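# Pack and lid three boxes inside the taped bay

## Task

Fill each of the three boxes with exactly one ball bearing, one guide carriage and one round knob. Cover each box with a lid that lies flat and is not upside down. Leave each box standing on the table, entirely within the taped bay.

## Robot and tools

Robot. There are two six-joint arms, each ending in a five-finger hand. right_arm carries a right hand and left_arm carries its mirror-image left hand. The bases sit at left_arm (+0.047, +0.467, +0.001) m and right_arm (-0.048, -0.378, 0) m in the scene frame, both turned only slightly about z. show_instructions displays the reference images (a hand diagram). Cameras are cam_high, cam_low and cam_work (896x504), plus cam_left_wrist and cam_right_wrist (672x504).

Frames. In the scene frame the origin is at table-top height, halfway between the nominal bases. +z is up, +x runs out over the table, and left_arm is on the +y side; the names do not match image left and right. Positions, orientations and velocities in results are given in each arm's own base frame. Motion offsets are measured along the axes of that arm's current Hand target. The hand point is 0.15 m out from the wrist flange along the fingers. Its +z runs along straight fingers and its +y points out of the palm. On the right hand +x points away from the thumb; on the left hand it points toward the thumb. Straight fingers extend about 0.06-0.07 m past the point. A bracket on the little-finger side of the wrist can strike things. With the fingers level, the wrist may hang lower than the hand and touch the table first.

The 28-number row. Every number lies in [-1, 1], and both arms are always included. The first 14 belong to left_arm and the last 14 to right_arm. Each half is ordered dx, dy, dz, rx, ry, rz, then little, ring, middle, index, thumb_bend, thumb_turn, force_limit, speed. The six pose numbers are an offset, not a pose. They are measured from that arm's Hand target at the start of the action or move, and 1.0 equals 0.6 m or 180 degrees. rx, ry, rz form one rotation vector. Six zeros ask that arm for nothing new. The next call counts again from the new Hand target, so repeating an offset moves the hand further.

The six finger numbers are absolute targets. For the four fingers and thumb_bend, +1 is straight and open and -1 is curled. For thumb_turn, +1 is beside the palm and -1 is in front of it, facing the fingers. force_limit scales from about 0 N at -1 to 10 N at +1, or 15 N on the thumb motors. speed rises from nearly zero at -1 to full at +0.48 and above. For a gentle grip, close at -0.94 or below. To keep a hand as it is, resend the eight numbers you last sent to it. If you have sent none yet, use its hand_measured values followed by hand_force_limit and hand_speed. With the thumb turned in, the hand can grip objects about 0.035-0.065 m thick. Thumb tip against index pad can pinch a light object up to about 0.08 m. To tighten a grip, raise force_limit and send a target further closed than hand_measured. To loosen, send one more open.

Tools.
- execute_actions: actions is a list of actions. Each action is 1 to 15 rows at 1/30 s per row, and a short action holds its last row until step 15. All rows in an action count from the same starting Hand target. cameras takes a list of names, ["all"] or []. An empty actions list returns images.
- move: target is one row or a list of up to 15 rows. Every row is an offset from the same starting Hand targets, not from the previous row. The hand point travels in straight lines, and the whole move is capped at 10 s. speed is in m/s, from 0.002 to 3.6 (default 0.25); turning is capped at twice that in rad/s. blend, in metres, rounds corners in a list; 0 stops at each target. stop_force (3-120 N) ends an arm's path once its wrist sensor feels that much push against its travel; the arm then backs off to just before the contact. It is unreliable while the hand turns, and every row must carry identical hand numbers. Approach contacts slowly, around 0.005 m/s. zero (default true) re-zeroes the sensor before the move. blocking=false returns early but cannot be combined with stop_force. The move: line reports the outcome (done, off_target, moving, held, fault) and limits (paced, held).
- wait: seconds, 0-3600; sends nothing new.
- stop: brakes a running move.
- zoom_image: camera plus region [x0, y0, x1, y1] in pixels, at most 504 by 504, taken from the latest image.
- zero_wrist_force: arm, either left_arm or right_arm.
- finished_scene: optional scene, which is 1.

Reading results. Hand target is the last commanded pose after clipping, and the next offset counts from it. The hand point often stops short of it; send the remainder as an offset. hand_measured, hand_stopped_by (moving, target, force, stalled, fault) and hand_load_n follow the motor order. A lost grip shows as hand_load_n falling toward 0. Wrist force and torque are given in end-effector axes. Joint torques include the drive's own effort. A MOTOR HOT line warns of overheating; at 85 °C the arm brakes for 30-60 s.

Cautions. Commanded orientation is clipped to within 32 degrees of the current one, so make large turns in steps. Keep each wrist away from its own base's first-joint axis; otherwise the move is refused or the elbow swings. Arms are stiff: aiming even slightly past a hard contact can trigger a fault. A fault stops the arm for 10 s, caused by about 150 N of outside force or by wrist torque near 24.3 N m. Keep the arms and hands from touching each other, which can end the scene. Never let a part drop, even a few millimetres, or leave the table; release parts only once they are still. Do not slam or shove heavy items. Loose items may get nudged occasionally, so check them with the cameras before finishing.

Each tool is called after "Emit:" as name([rows], argument=value, ...), one row to a line, values as JSON.

Reference images:

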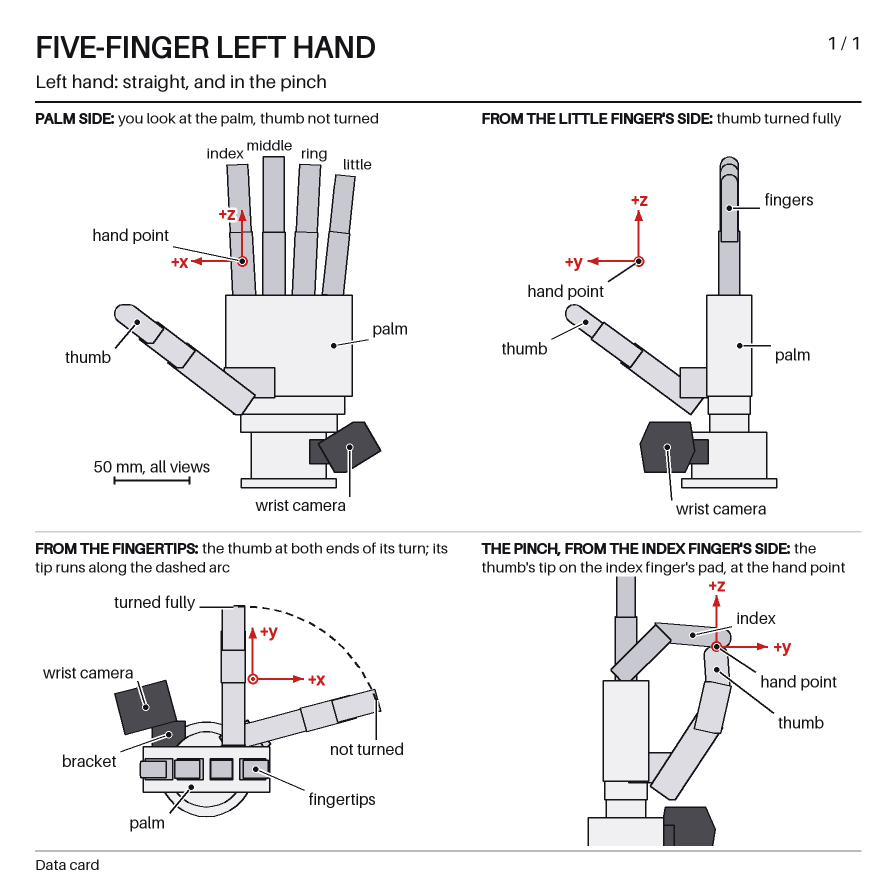

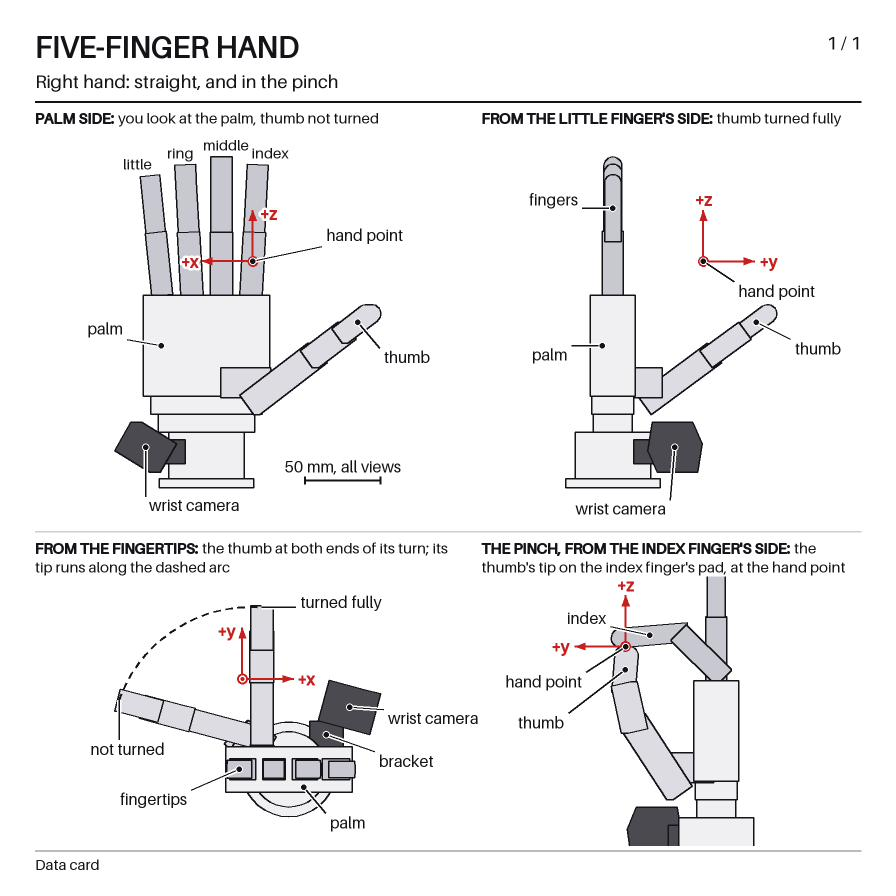

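## Session

Emit:
execute_actions(actions=[])

Scene clock: 0.00 s.
left_arm: end_effector_position=(+0.0188, -0.1933, +0.1302) hand_measured=(+1.000, +1.000, +1.000, +1.000, +1.000, +1.000) hand_load_n=(+0.0, +0.0, +0.0, +0.0, +0.0, +0.0) hand_stopped_by=(target, target, target, target, target, target) hand_force_limit=0.00 hand_speed=-0.80 end_effector_quat_wxyz=(+0.089, -0.591, +0.799, -0.071) | right_arm: end_effector_position=(+0.5781, +0.1887, +0.2205) hand_measured=(+1.000, +1.000, +1.000, +1.000, +1.000, +1.000) hand_load_n=(+0.0, +0.0, +0.0, +0.0, +0.0, +0.0) hand_stopped_by=(target, target, target, target, target, target) hand_force_limit=0.00 hand_speed=-0.80 end_effector_quat_wxyz=(-0.161, +0.631, +0.757, +0.053)
Joint positions: left_arm=[2.547 -1.238 -2.313 2.174 -1.69 2.856] | right_arm=[0.003 -0.892 0.989 1.657 1.283 -0.205]
Joint velocities: within noise
Joint torques (N m): no reading
Wrist force (N): no reading
Wrist torque (N m): no reading
Wrist force, peak (N): no reading
Hand target: left_arm +0.0188, -0.1933, +0.1302; +0.089, -0.591, +0.799, -0.071 | right_arm +0.5781, +0.1887, +0.2205; -0.161, +0.631, +0.757, +0.053

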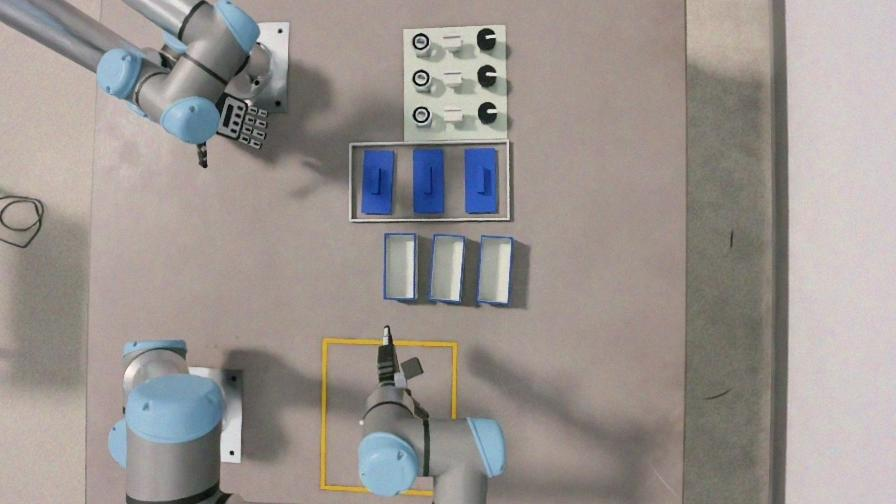

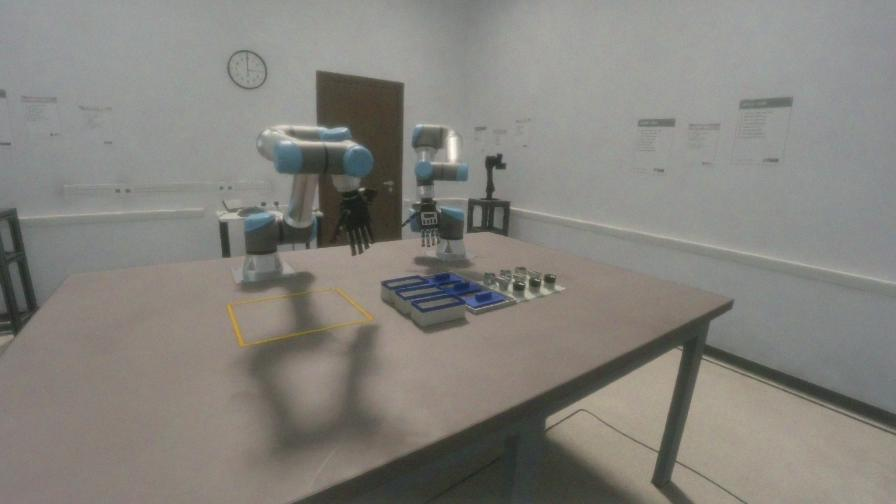

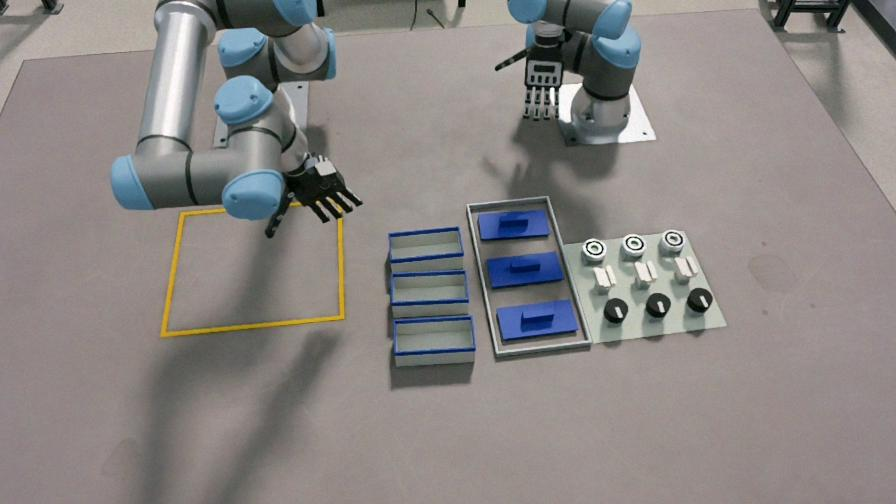

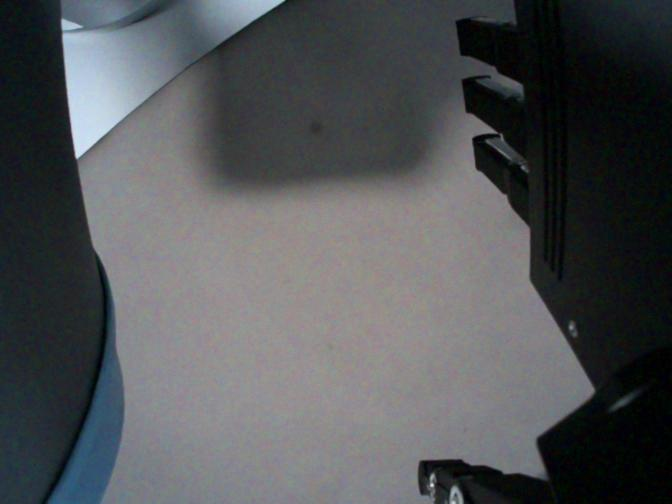

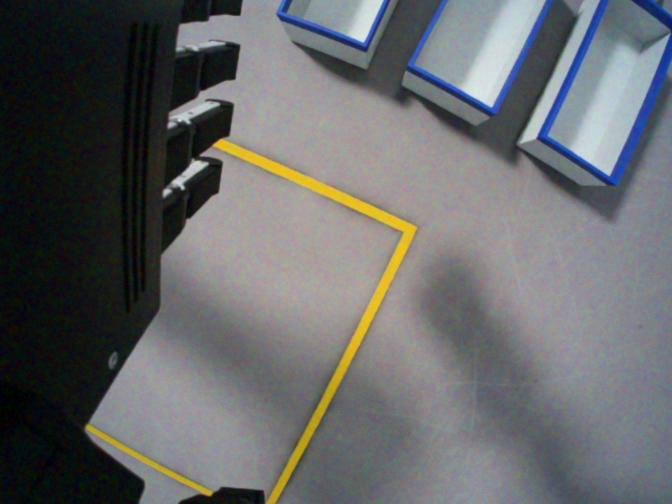

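Emit:
zoom_image(camera="cam_high", region=[330, 10, 530, 160])

Emit:
zoom_image(camera="cam_high", region=[330, 130, 550, 320])

Emit:
zoom_image(camera="cam_work", region=[360, 190, 740, 400])

Emit:
zoom_image(camera="cam_low", region=[370, 250, 580, 340])

Emit:
zoom_image(camera="cam_right_wrist", region=[270, 0, 672, 240])

Scaled by 2.520 from the camera's image (finer frame: 1280x720).

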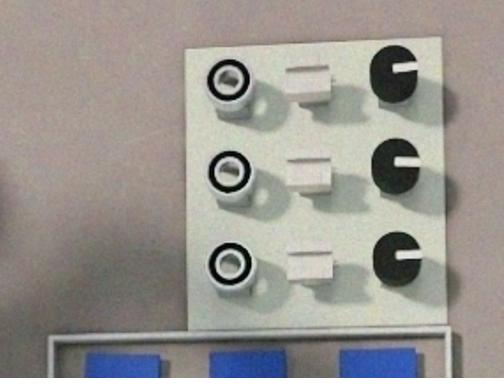

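Scaled by 2.291 from the camera's image (finer frame: 1280x720).

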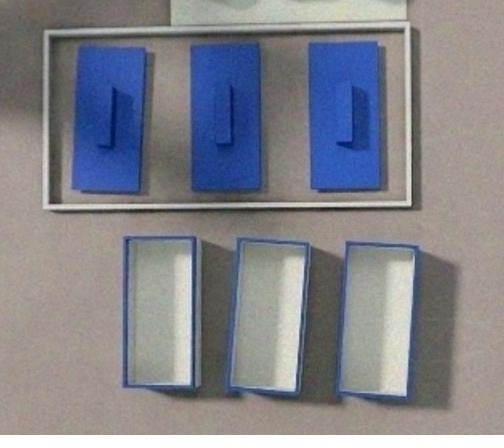

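Scaled by 1.326 from the camera's image (finer frame: 1280x720).

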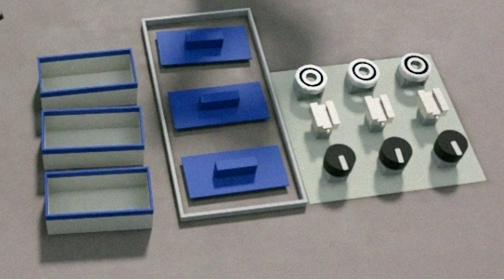

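Scaled by 2.400 from the camera's image (finer frame: 1280x720).

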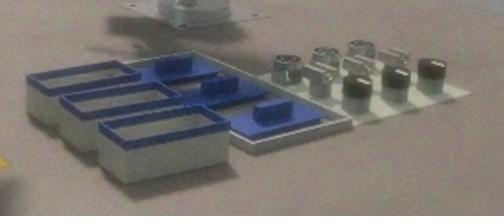

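Scaled by 1.254 from the camera's image (finer frame: 960x720).

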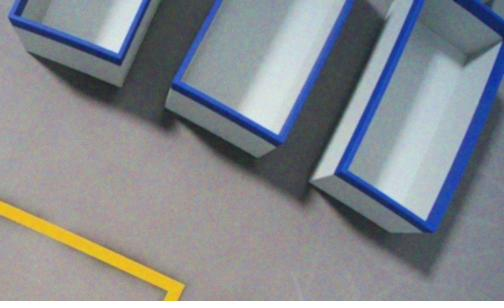

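Emit:
move(target=[-0.424,-0.690,-0.197,-0.0485,0.0607,0.4035,1,1,1,1,1,1,0,0,0,0,0,0,0,0,1,1,1,1,1,1,0,0], cameras=["all"])

Scene clock: 215.60 s.
left_arm: end_effector_position=(+0.4505, -0.0700, +0.3503) hand_measured=(+1.000, +1.000, +1.000, +1.000, +1.000, +1.000) hand_load_n=(+0.0, +0.0, +0.0, +0.0, +0.0, +0.0) hand_stopped_by=(target, target, target, target, target, target) hand_force_limit=0.00 hand_speed=0.00 end_effector_quat_wxyz=(+0.000, +0.000, +1.000, +0.000) | right_arm: end_effector_position=(+0.5781, +0.1887, +0.2205) hand_measured=(+1.000, +1.000, +1.000, +1.000, +1.000, +1.000) hand_load_n=(+0.0, +0.0, +0.0, +0.0, +0.0, +0.0) hand_stopped_by=(target, target, target, target, target, target) hand_force_limit=0.00 hand_speed=0.00 end_effector_quat_wxyz=(-0.161, +0.631, +0.757, +0.053)
Joint positions: left_arm=[3.148 -2.041 -0.949 1.419 -1.571 4.719] | right_arm=[0.003 -0.892 0.989 1.657 1.283 -0.205]
Joint torques (N m): left_arm=[12.45 27.38 26.69 -4.78 -1.46 1.8] | right_arm=[-0.25 -44.66 -18.99 2.35 -0.54 0.08]
Wrist force (N): left_arm=[0.3 -0.6 0.6] | right_arm=[-0.2 0.1 -0.2]
Wrist torque (N m): left_arm=[-0.12 -0.04 0.03] | right_arm=[0.02 0.04 -0.01]
Wrist force, peak (N): left_arm=[0.2 0.7 0.6] | right_arm=[-0.3 0.2 -0.5]
Hand target: left_arm +0.4506, -0.0700, +0.3503; +0.000, +0.000, +1.000, +0.000 | right_arm +0.5781, +0.1887, +0.2205; -0.161, +0.631, +0.757, +0.053
Off the commanded pose: left_arm 0.000 m, 0 deg | right_arm 0.000 m, 0 deg.
move: done

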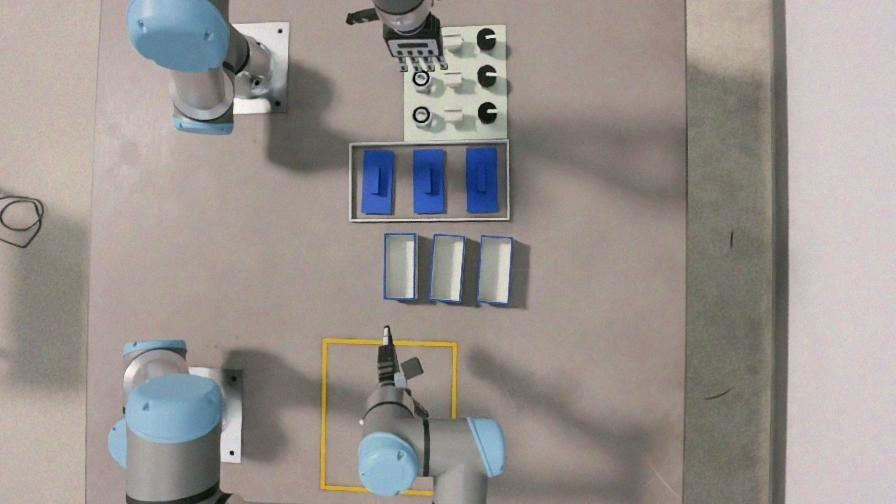

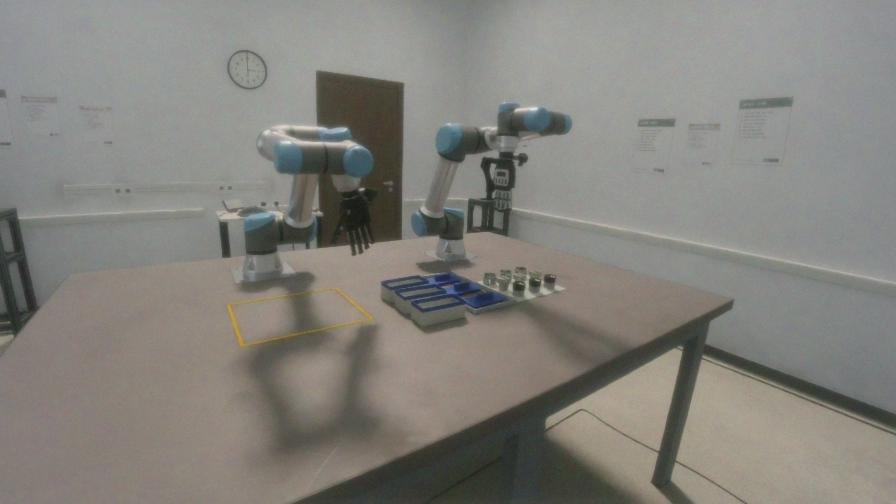

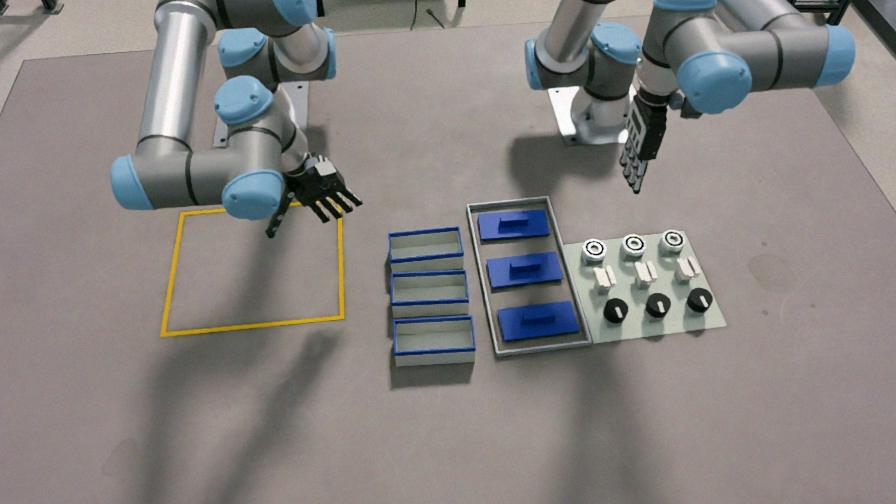

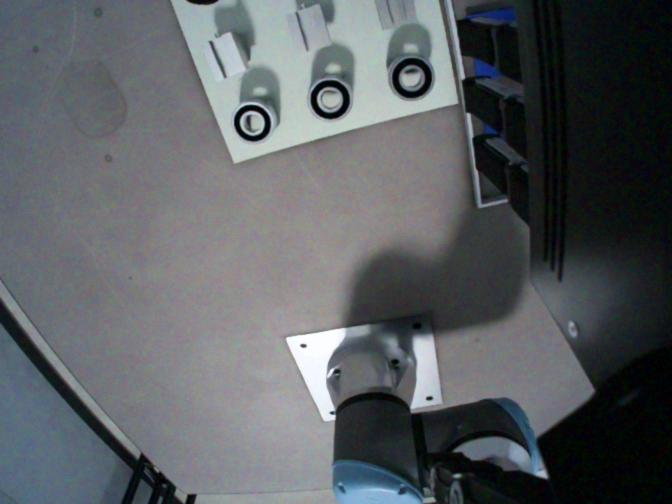

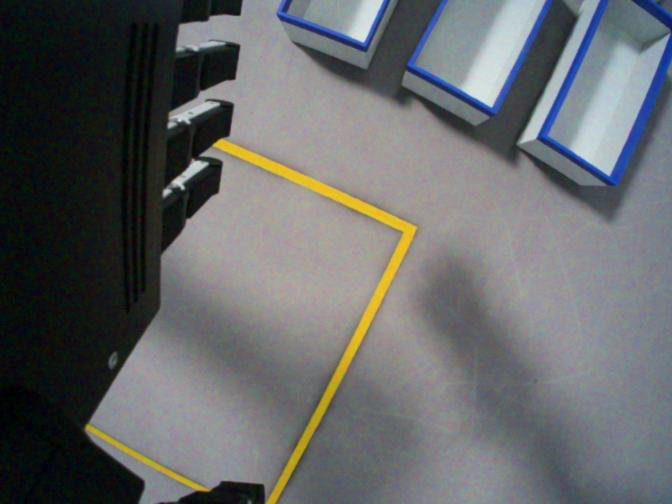

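Emit:
move(target=[0.056,-0.118,0.25,0.261,0,0,-1,-1,0.2,0.2,0.9,-1,0,0.4,0,0,0,0,0,0,1,1,1,1,1,1,0,0], cameras=["all"])

Scene clock: 340.43 s.
left_arm: end_effector_position=(+0.4169, -0.1408, +0.2004) hand_measured=(-1.000, -1.000, +0.200, +0.200, +0.900, -1.000) hand_load_n=(+0.0, +0.0, +0.0, +0.0, +0.0, +0.0) hand_stopped_by=(target, target, target, target, target, target) hand_force_limit=0.00 hand_speed=0.40 end_effector_quat_wxyz=(+0.000, +0.000, +0.917, -0.398) | right_arm: end_effector_position=(+0.5781, +0.1887, +0.2205) hand_measured=(+1.000, +1.000, +1.000, +1.000, +1.000, +1.000) hand_load_n=(+0.0, +0.0, +0.0, +0.0, +0.0, +0.0) hand_stopped_by=(target, target, target, target, target, target) hand_force_limit=0.00 hand_speed=0.00 end_effector_quat_wxyz=(-0.161, +0.631, +0.757, +0.053)
Joint positions: left_arm=[3.446 -1.978 -1.607 1.703 -0.8 5.144] | right_arm=[0.003 -0.892 0.989 1.657 1.283 -0.205]
Joint torques (N m): left_arm=[12.81 21.67 5.79 -0.66 2.83 1.28] | right_arm=[-0.19 -45.49 -18.08 2.43 -0.43 0.09]
Wrist force (N): left_arm=[-0.5 0.4 -0.2] | right_arm=[-0.1 0.0 0.0]
Wrist torque (N m): left_arm=[0.03 0.07 -0.15] | right_arm=[0.00 0.03 -0.01]
Wrist force, peak (N): left_arm=[-0.1 1.2 -0.2] | right_arm=[-0.4 0.1 -0.4]
Hand target: left_arm +0.4169, -0.1408, +0.2003; +0.000, +0.000, +0.917, -0.399 | right_arm +0.5781, +0.1887, +0.2205; -0.161, +0.631, +0.757, +0.053
Off the commanded pose: left_arm 0.000 m, 0 deg | right_arm 0.000 m, 0 deg.
move: done

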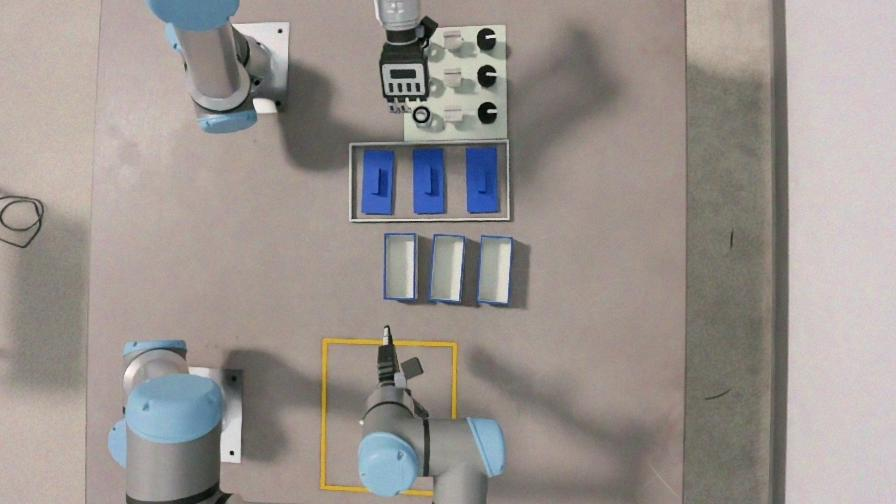

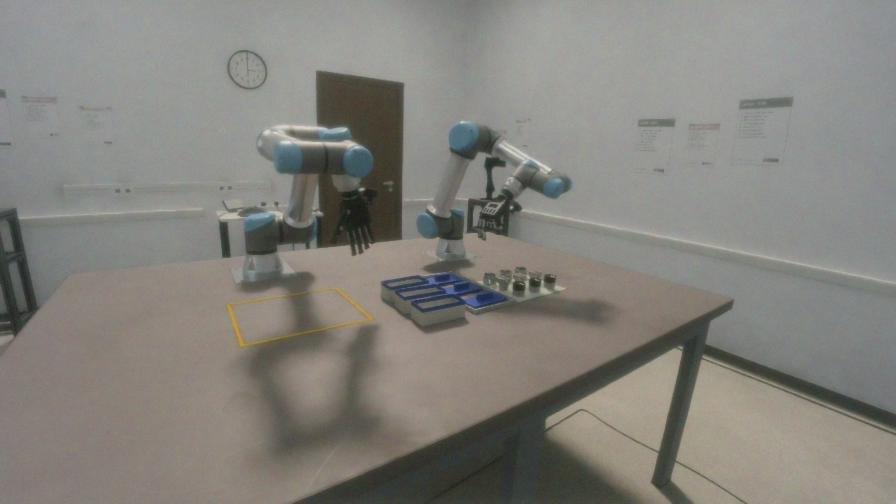

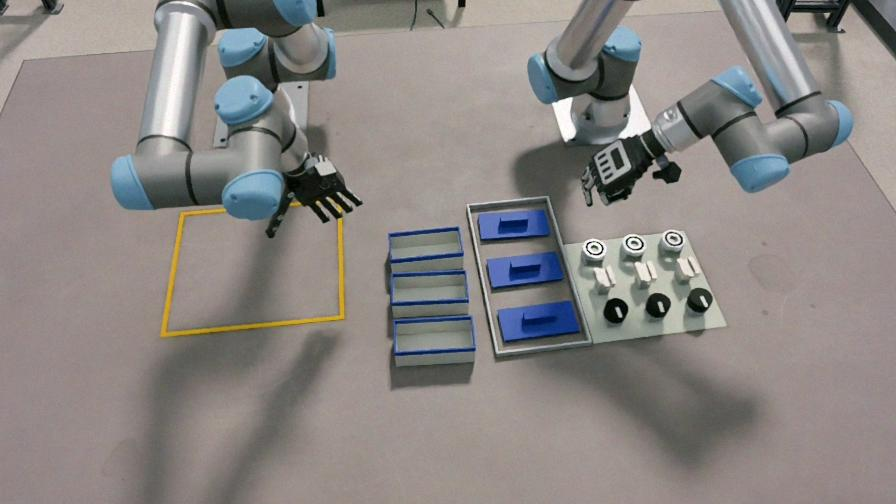

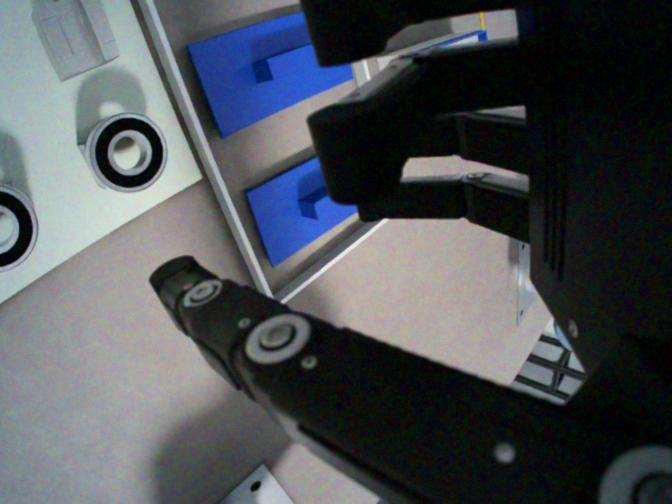

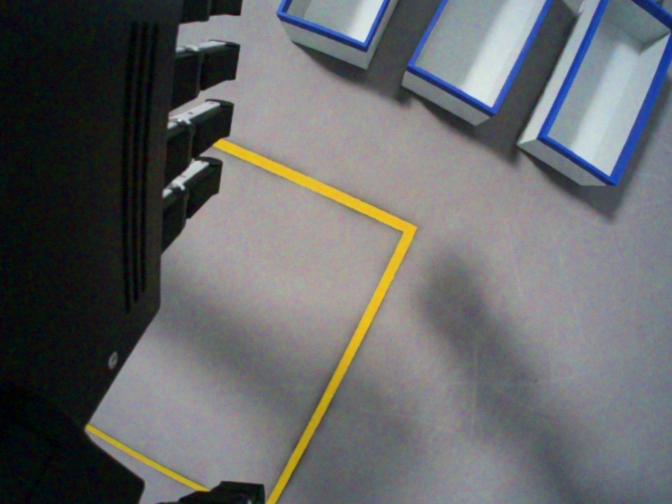

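Emit:
zoom_image(camera="cam_high", region=[350, 20, 530, 150])

Emit:
zoom_image(camera="cam_work", region=[540, 100, 740, 350])

Emit:
zoom_image(camera="cam_low", region=[420, 180, 580, 330])

Scaled by 2.800 from the camera's image (finer frame: 1280x720).

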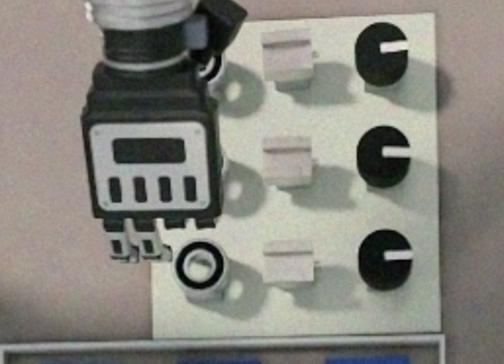

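Scaled by 2.016 from the camera's image (finer frame: 1280x720).

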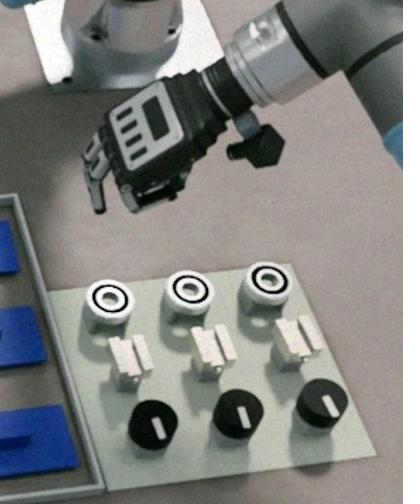

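Scaled by 3.150 from the camera's image (finer frame: 1280x720).

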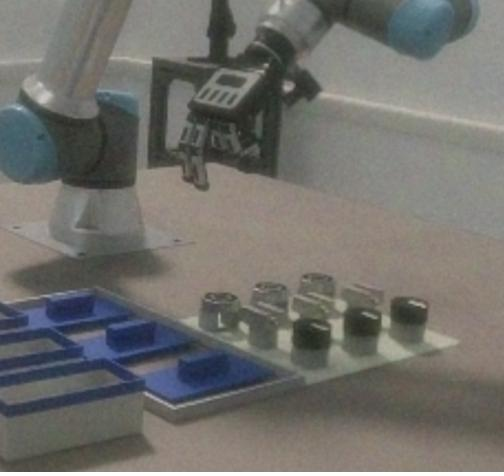

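Emit:
zoom_image(camera="cam_left_wrist", region=[0, 0, 300, 300])

Emit:
zoom_image(camera="cam_work", region=[570, 220, 720, 340])

Scaled by 1.680 from the camera's image (finer frame: 960x720).

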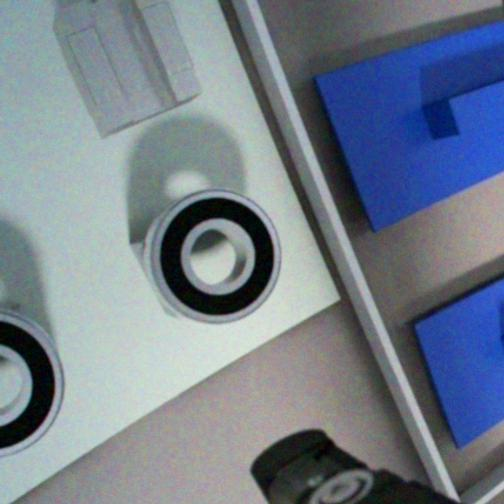

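Scaled by 3.360 from the camera's image (finer frame: 1280x720).

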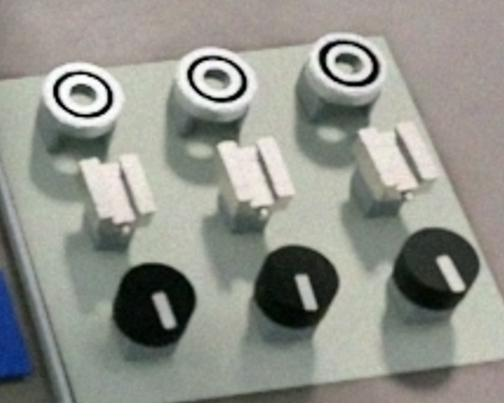

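Emit:
move(target=[-0.0333,0.0819,0.1198,0,0,0,-1,-1,0.2,0.2,0.9,-1,0,0.4,0,0,0,0,0,0,1,1,1,1,1,1,0,0], cameras=["all"])

Emit:
zoom_image(camera="cam_high", region=[350, 20, 530, 150])

Emit:
zoom_image(camera="cam_low", region=[460, 230, 580, 310])

Emit:
zoom_image(camera="cam_work", region=[540, 150, 740, 300])

Scene clock: 400.13 s.
left_arm: end_effector_position=(+0.4368, -0.1598, +0.1154) hand_measured=(-1.000, -1.000, +0.200, +0.200, +0.900, -1.000) hand_load_n=(+0.0, +0.0, +0.0, +0.0, +0.0, +0.0) hand_stopped_by=(target, target, target, target, target, target) hand_force_limit=0.00 hand_speed=0.40 end_effector_quat_wxyz=(+0.000, +0.000, +0.917, -0.399) | right_arm: end_effector_position=(+0.5781, +0.1887, +0.2205) hand_measured=(+1.000, +1.000, +1.000, +1.000, +1.000, +1.000) hand_load_n=(+0.0, +0.0, +0.0, +0.0, +0.0, +0.0) hand_stopped_by=(target, target, target, target, target, target) hand_force_limit=0.00 hand_speed=0.00 end_effector_quat_wxyz=(-0.161, +0.631, +0.757, +0.053)
Joint positions: left_arm=[3.392 -2.118 -1.622 1.909 -0.784 5.071] | right_arm=[0.003 -0.892 0.989 1.657 1.283 -0.205]
Joint torques (N m): left_arm=[-14.87 26.28 25.25 -1 2.45 -1.29] | right_arm=[0.41 -45.18 -18.87 2.42 -0.49 0.08]
Wrist force (N): left_arm=[-0.2 0.5 -0.1] | right_arm=[0.0 -0.1 0.0]
Wrist torque (N m): left_arm=[0.05 0.03 0.06] | right_arm=[-0.02 0.01 -0.01]
Wrist force, peak (N): left_arm=[-0.2 -0.5 -1.3] | right_arm=[-0.4 -0.2 -0.2]
Hand target: left_arm +0.4368, -0.1598, +0.1153; +0.000, +0.000, +0.917, -0.399 | right_arm +0.5781, +0.1887, +0.2205; -0.161, +0.631, +0.757, +0.053
Off the commanded pose: left_arm 0.000 m, 0 deg | right_arm 0.000 m, 0 deg.
move: done

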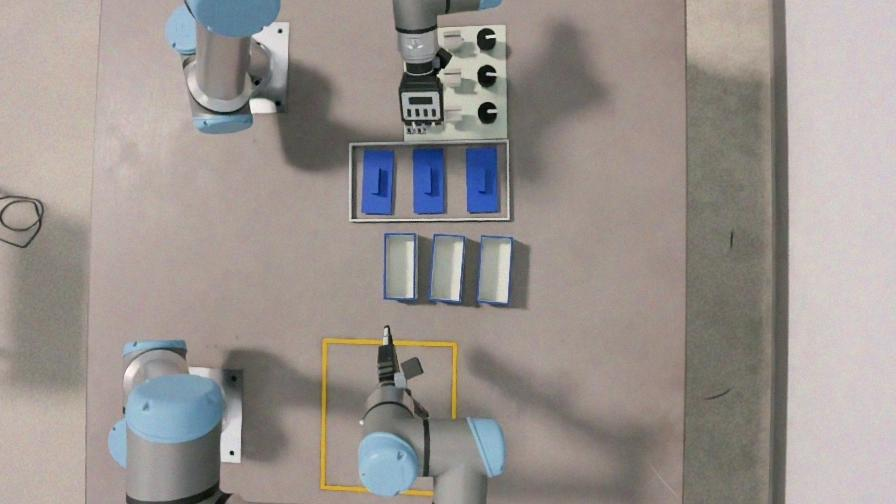

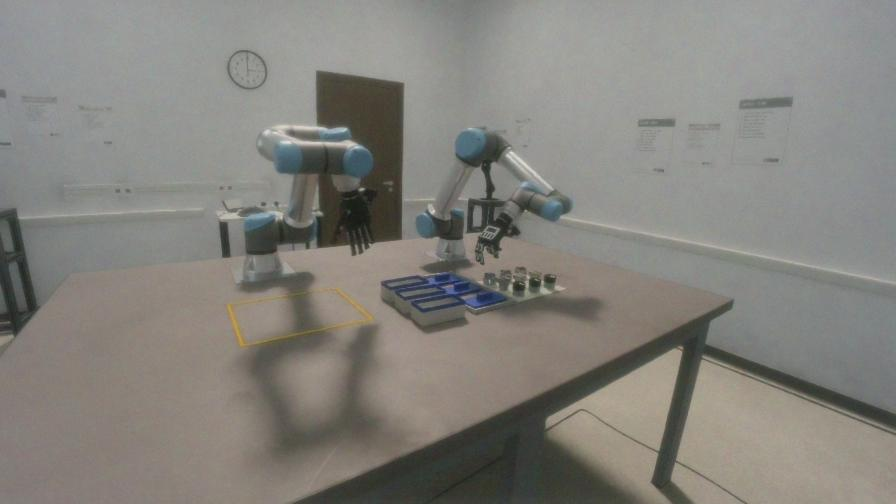

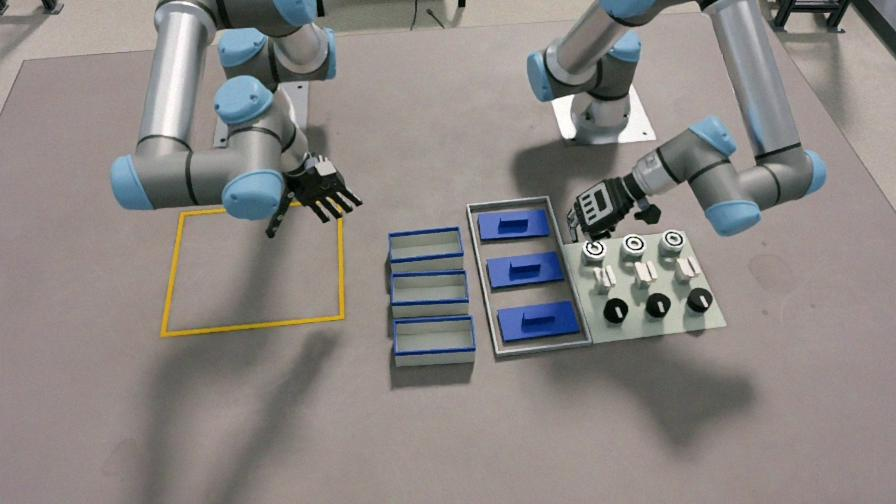

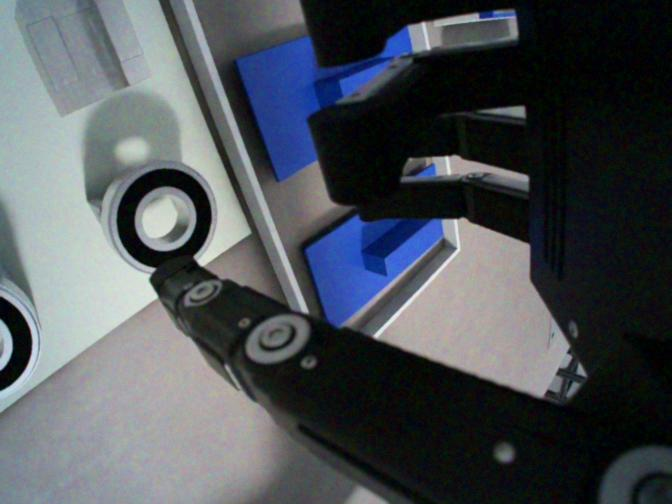

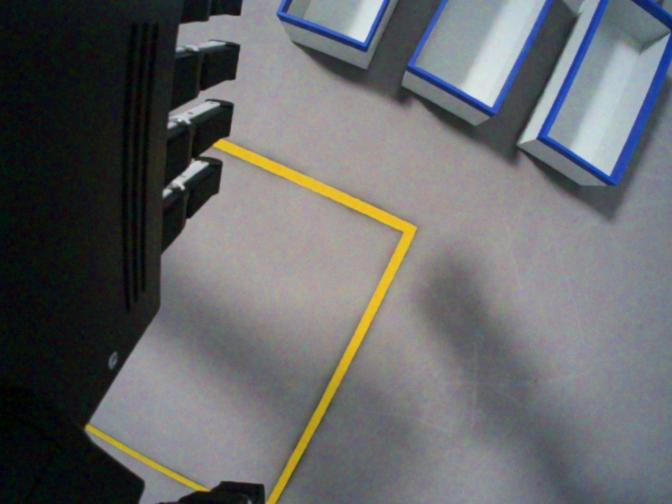

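Scaled by 2.800 from the camera's image (finer frame: 1280x720).

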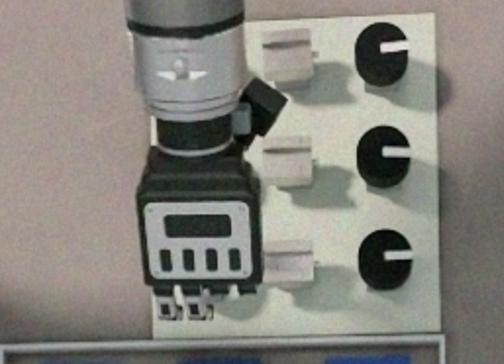

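Scaled by 4.200 from the camera's image (finer frame: 1280x720).

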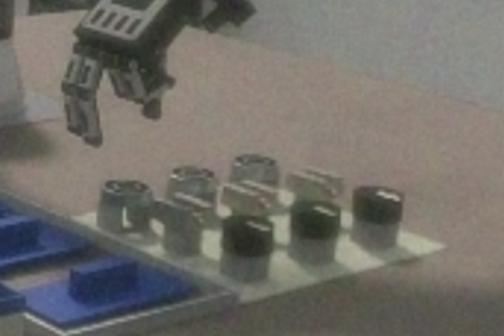

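Scaled by 2.520 from the camera's image (finer frame: 1280x720).

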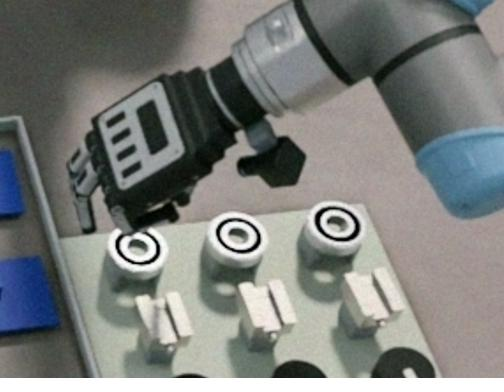

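Emit:
zoom_image(camera="cam_low", region=[475, 262, 565, 310])

Emit:
zoom_image(camera="cam_left_wrist", region=[60, 120, 260, 320])

Scaled by 5.600 from the camera's image (finer frame: 1280x720).

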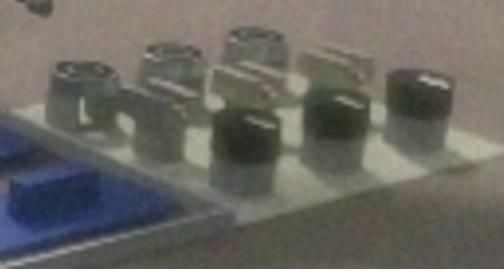

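Scaled by 2.520 from the camera's image (finer frame: 960x720).

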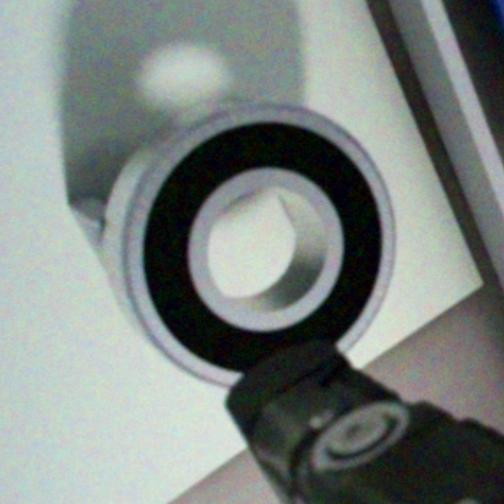

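Emit:
move(target=[0,0.0761,0.0528,0,0,0,-1,-1,0.1,0.1,1,-1,0,0.4,0,0,0,0,0,0,1,1,1,1,1,1,0,0], cameras=["cam_left_wrist","cam_low","cam_high","cam_work"], speed=0.15)

Emit:
zoom_image(camera="cam_low", region=[465, 230, 565, 310])

Emit:
zoom_image(camera="cam_work", region=[540, 180, 660, 280])

Scene clock: 472.63 s.
left_arm: end_effector_position=(+0.4368, -0.1518, +0.0605) hand_measured=(-1.000, -1.000, +0.100, +0.100, +1.000, -1.000) hand_load_n=(+0.0, +0.0, +0.0, +0.0, +0.0, +0.0) hand_stopped_by=(target, target, target, target, target, target) hand_force_limit=0.00 hand_speed=0.40 end_effector_quat_wxyz=(+0.000, +0.000, +0.917, -0.399) | right_arm: end_effector_position=(+0.5781, +0.1887, +0.2205) hand_measured=(+1.000, +1.000, +1.000, +1.000, +1.000, +1.000) hand_load_n=(+0.0, +0.0, +0.0, +0.0, +0.0, +0.0) hand_stopped_by=(target, target, target, target, target, target) hand_force_limit=0.00 hand_speed=0.00 end_effector_quat_wxyz=(-0.161, +0.631, +0.757, +0.053)
Joint positions: left_arm=[3.409 -2.198 -1.663 2.014 -0.789 5.095] | right_arm=[0.003 -0.892 0.989 1.657 1.283 -0.205]
Joint torques (N m): left_arm=[11.82 29.64 1.82 -0.49 -0.38 1.36] | right_arm=[-0.01 -45.35 -18.34 2.46 -0.61 -0.06]
Wrist force (N): left_arm=[-0.1 0.7 -0.3] | right_arm=[0.0 0.0 -0.1]
Wrist torque (N m): left_arm=[0.11 0.00 -0.09] | right_arm=[0.00 0.02 0.00]
Wrist force, peak (N): left_arm=[-0.4 1.3 0.2] | right_arm=[-0.2 -0.3 -0.2]
Hand target: left_arm +0.4368, -0.1518, +0.0603; +0.000, +0.000, +0.917, -0.399 | right_arm +0.5781, +0.1887, +0.2205; -0.161, +0.631, +0.757, +0.053
Off the commanded pose: left_arm 0.000 m, 0 deg | right_arm 0.000 m, 0 deg.
move: done
Images, in order (width x height): cam_high 896x504, cam_low 896x504, cam_work 896x504, cam_left_wrist 672x504.

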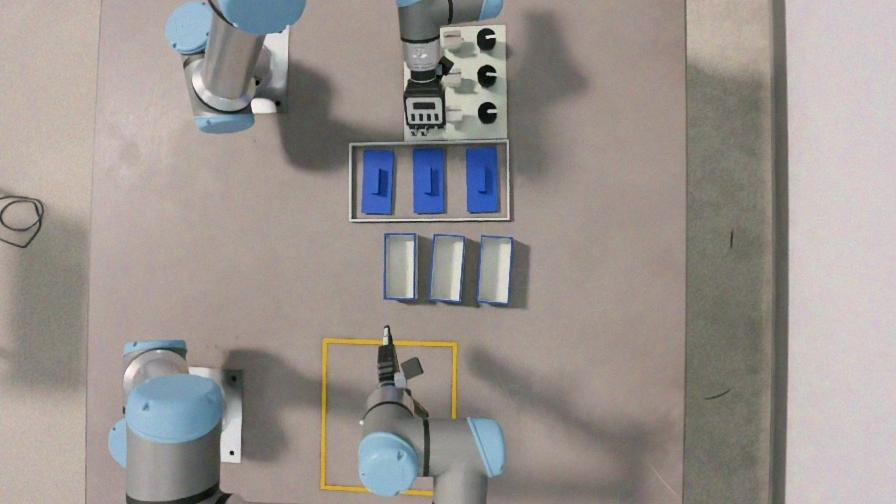

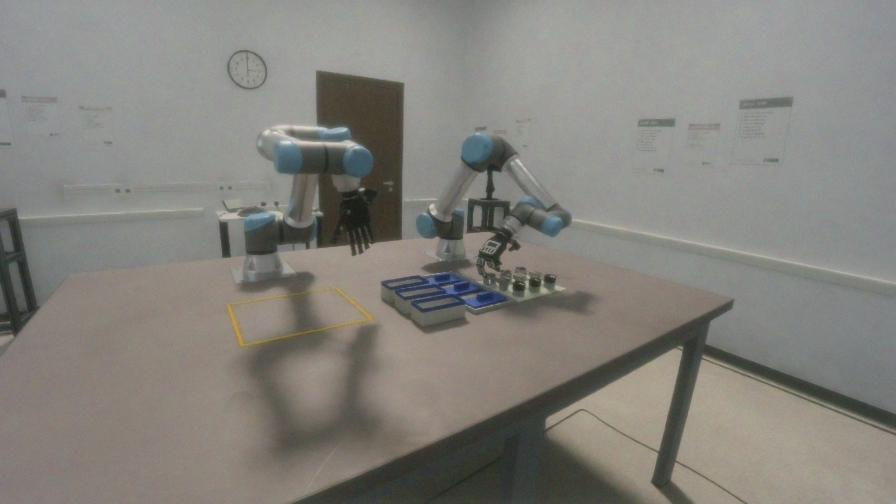

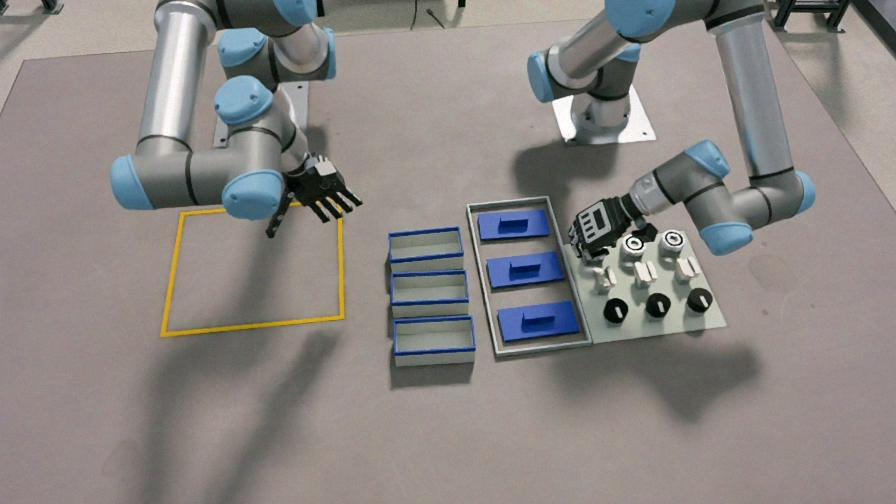

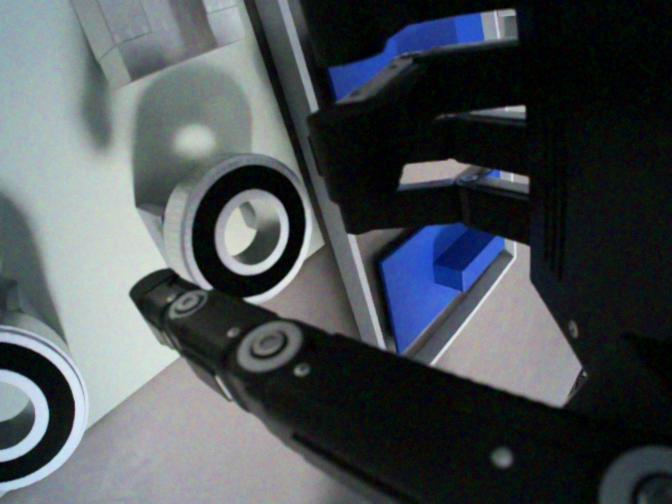

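Scaled by 5.040 from the camera's image (finer frame: 1280x720).

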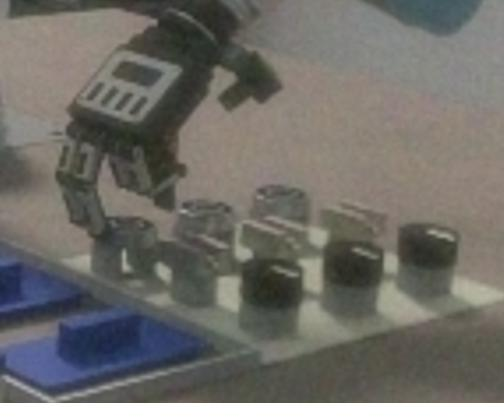

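Scaled by 4.200 from the camera's image (finer frame: 1280x720).

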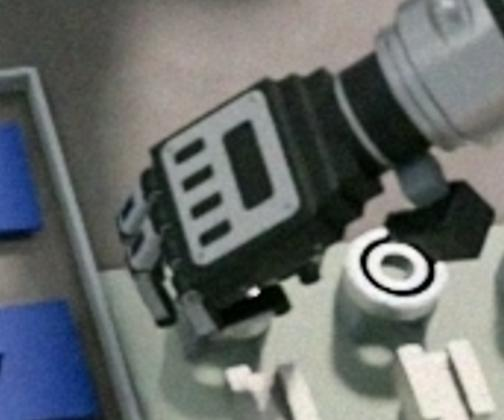

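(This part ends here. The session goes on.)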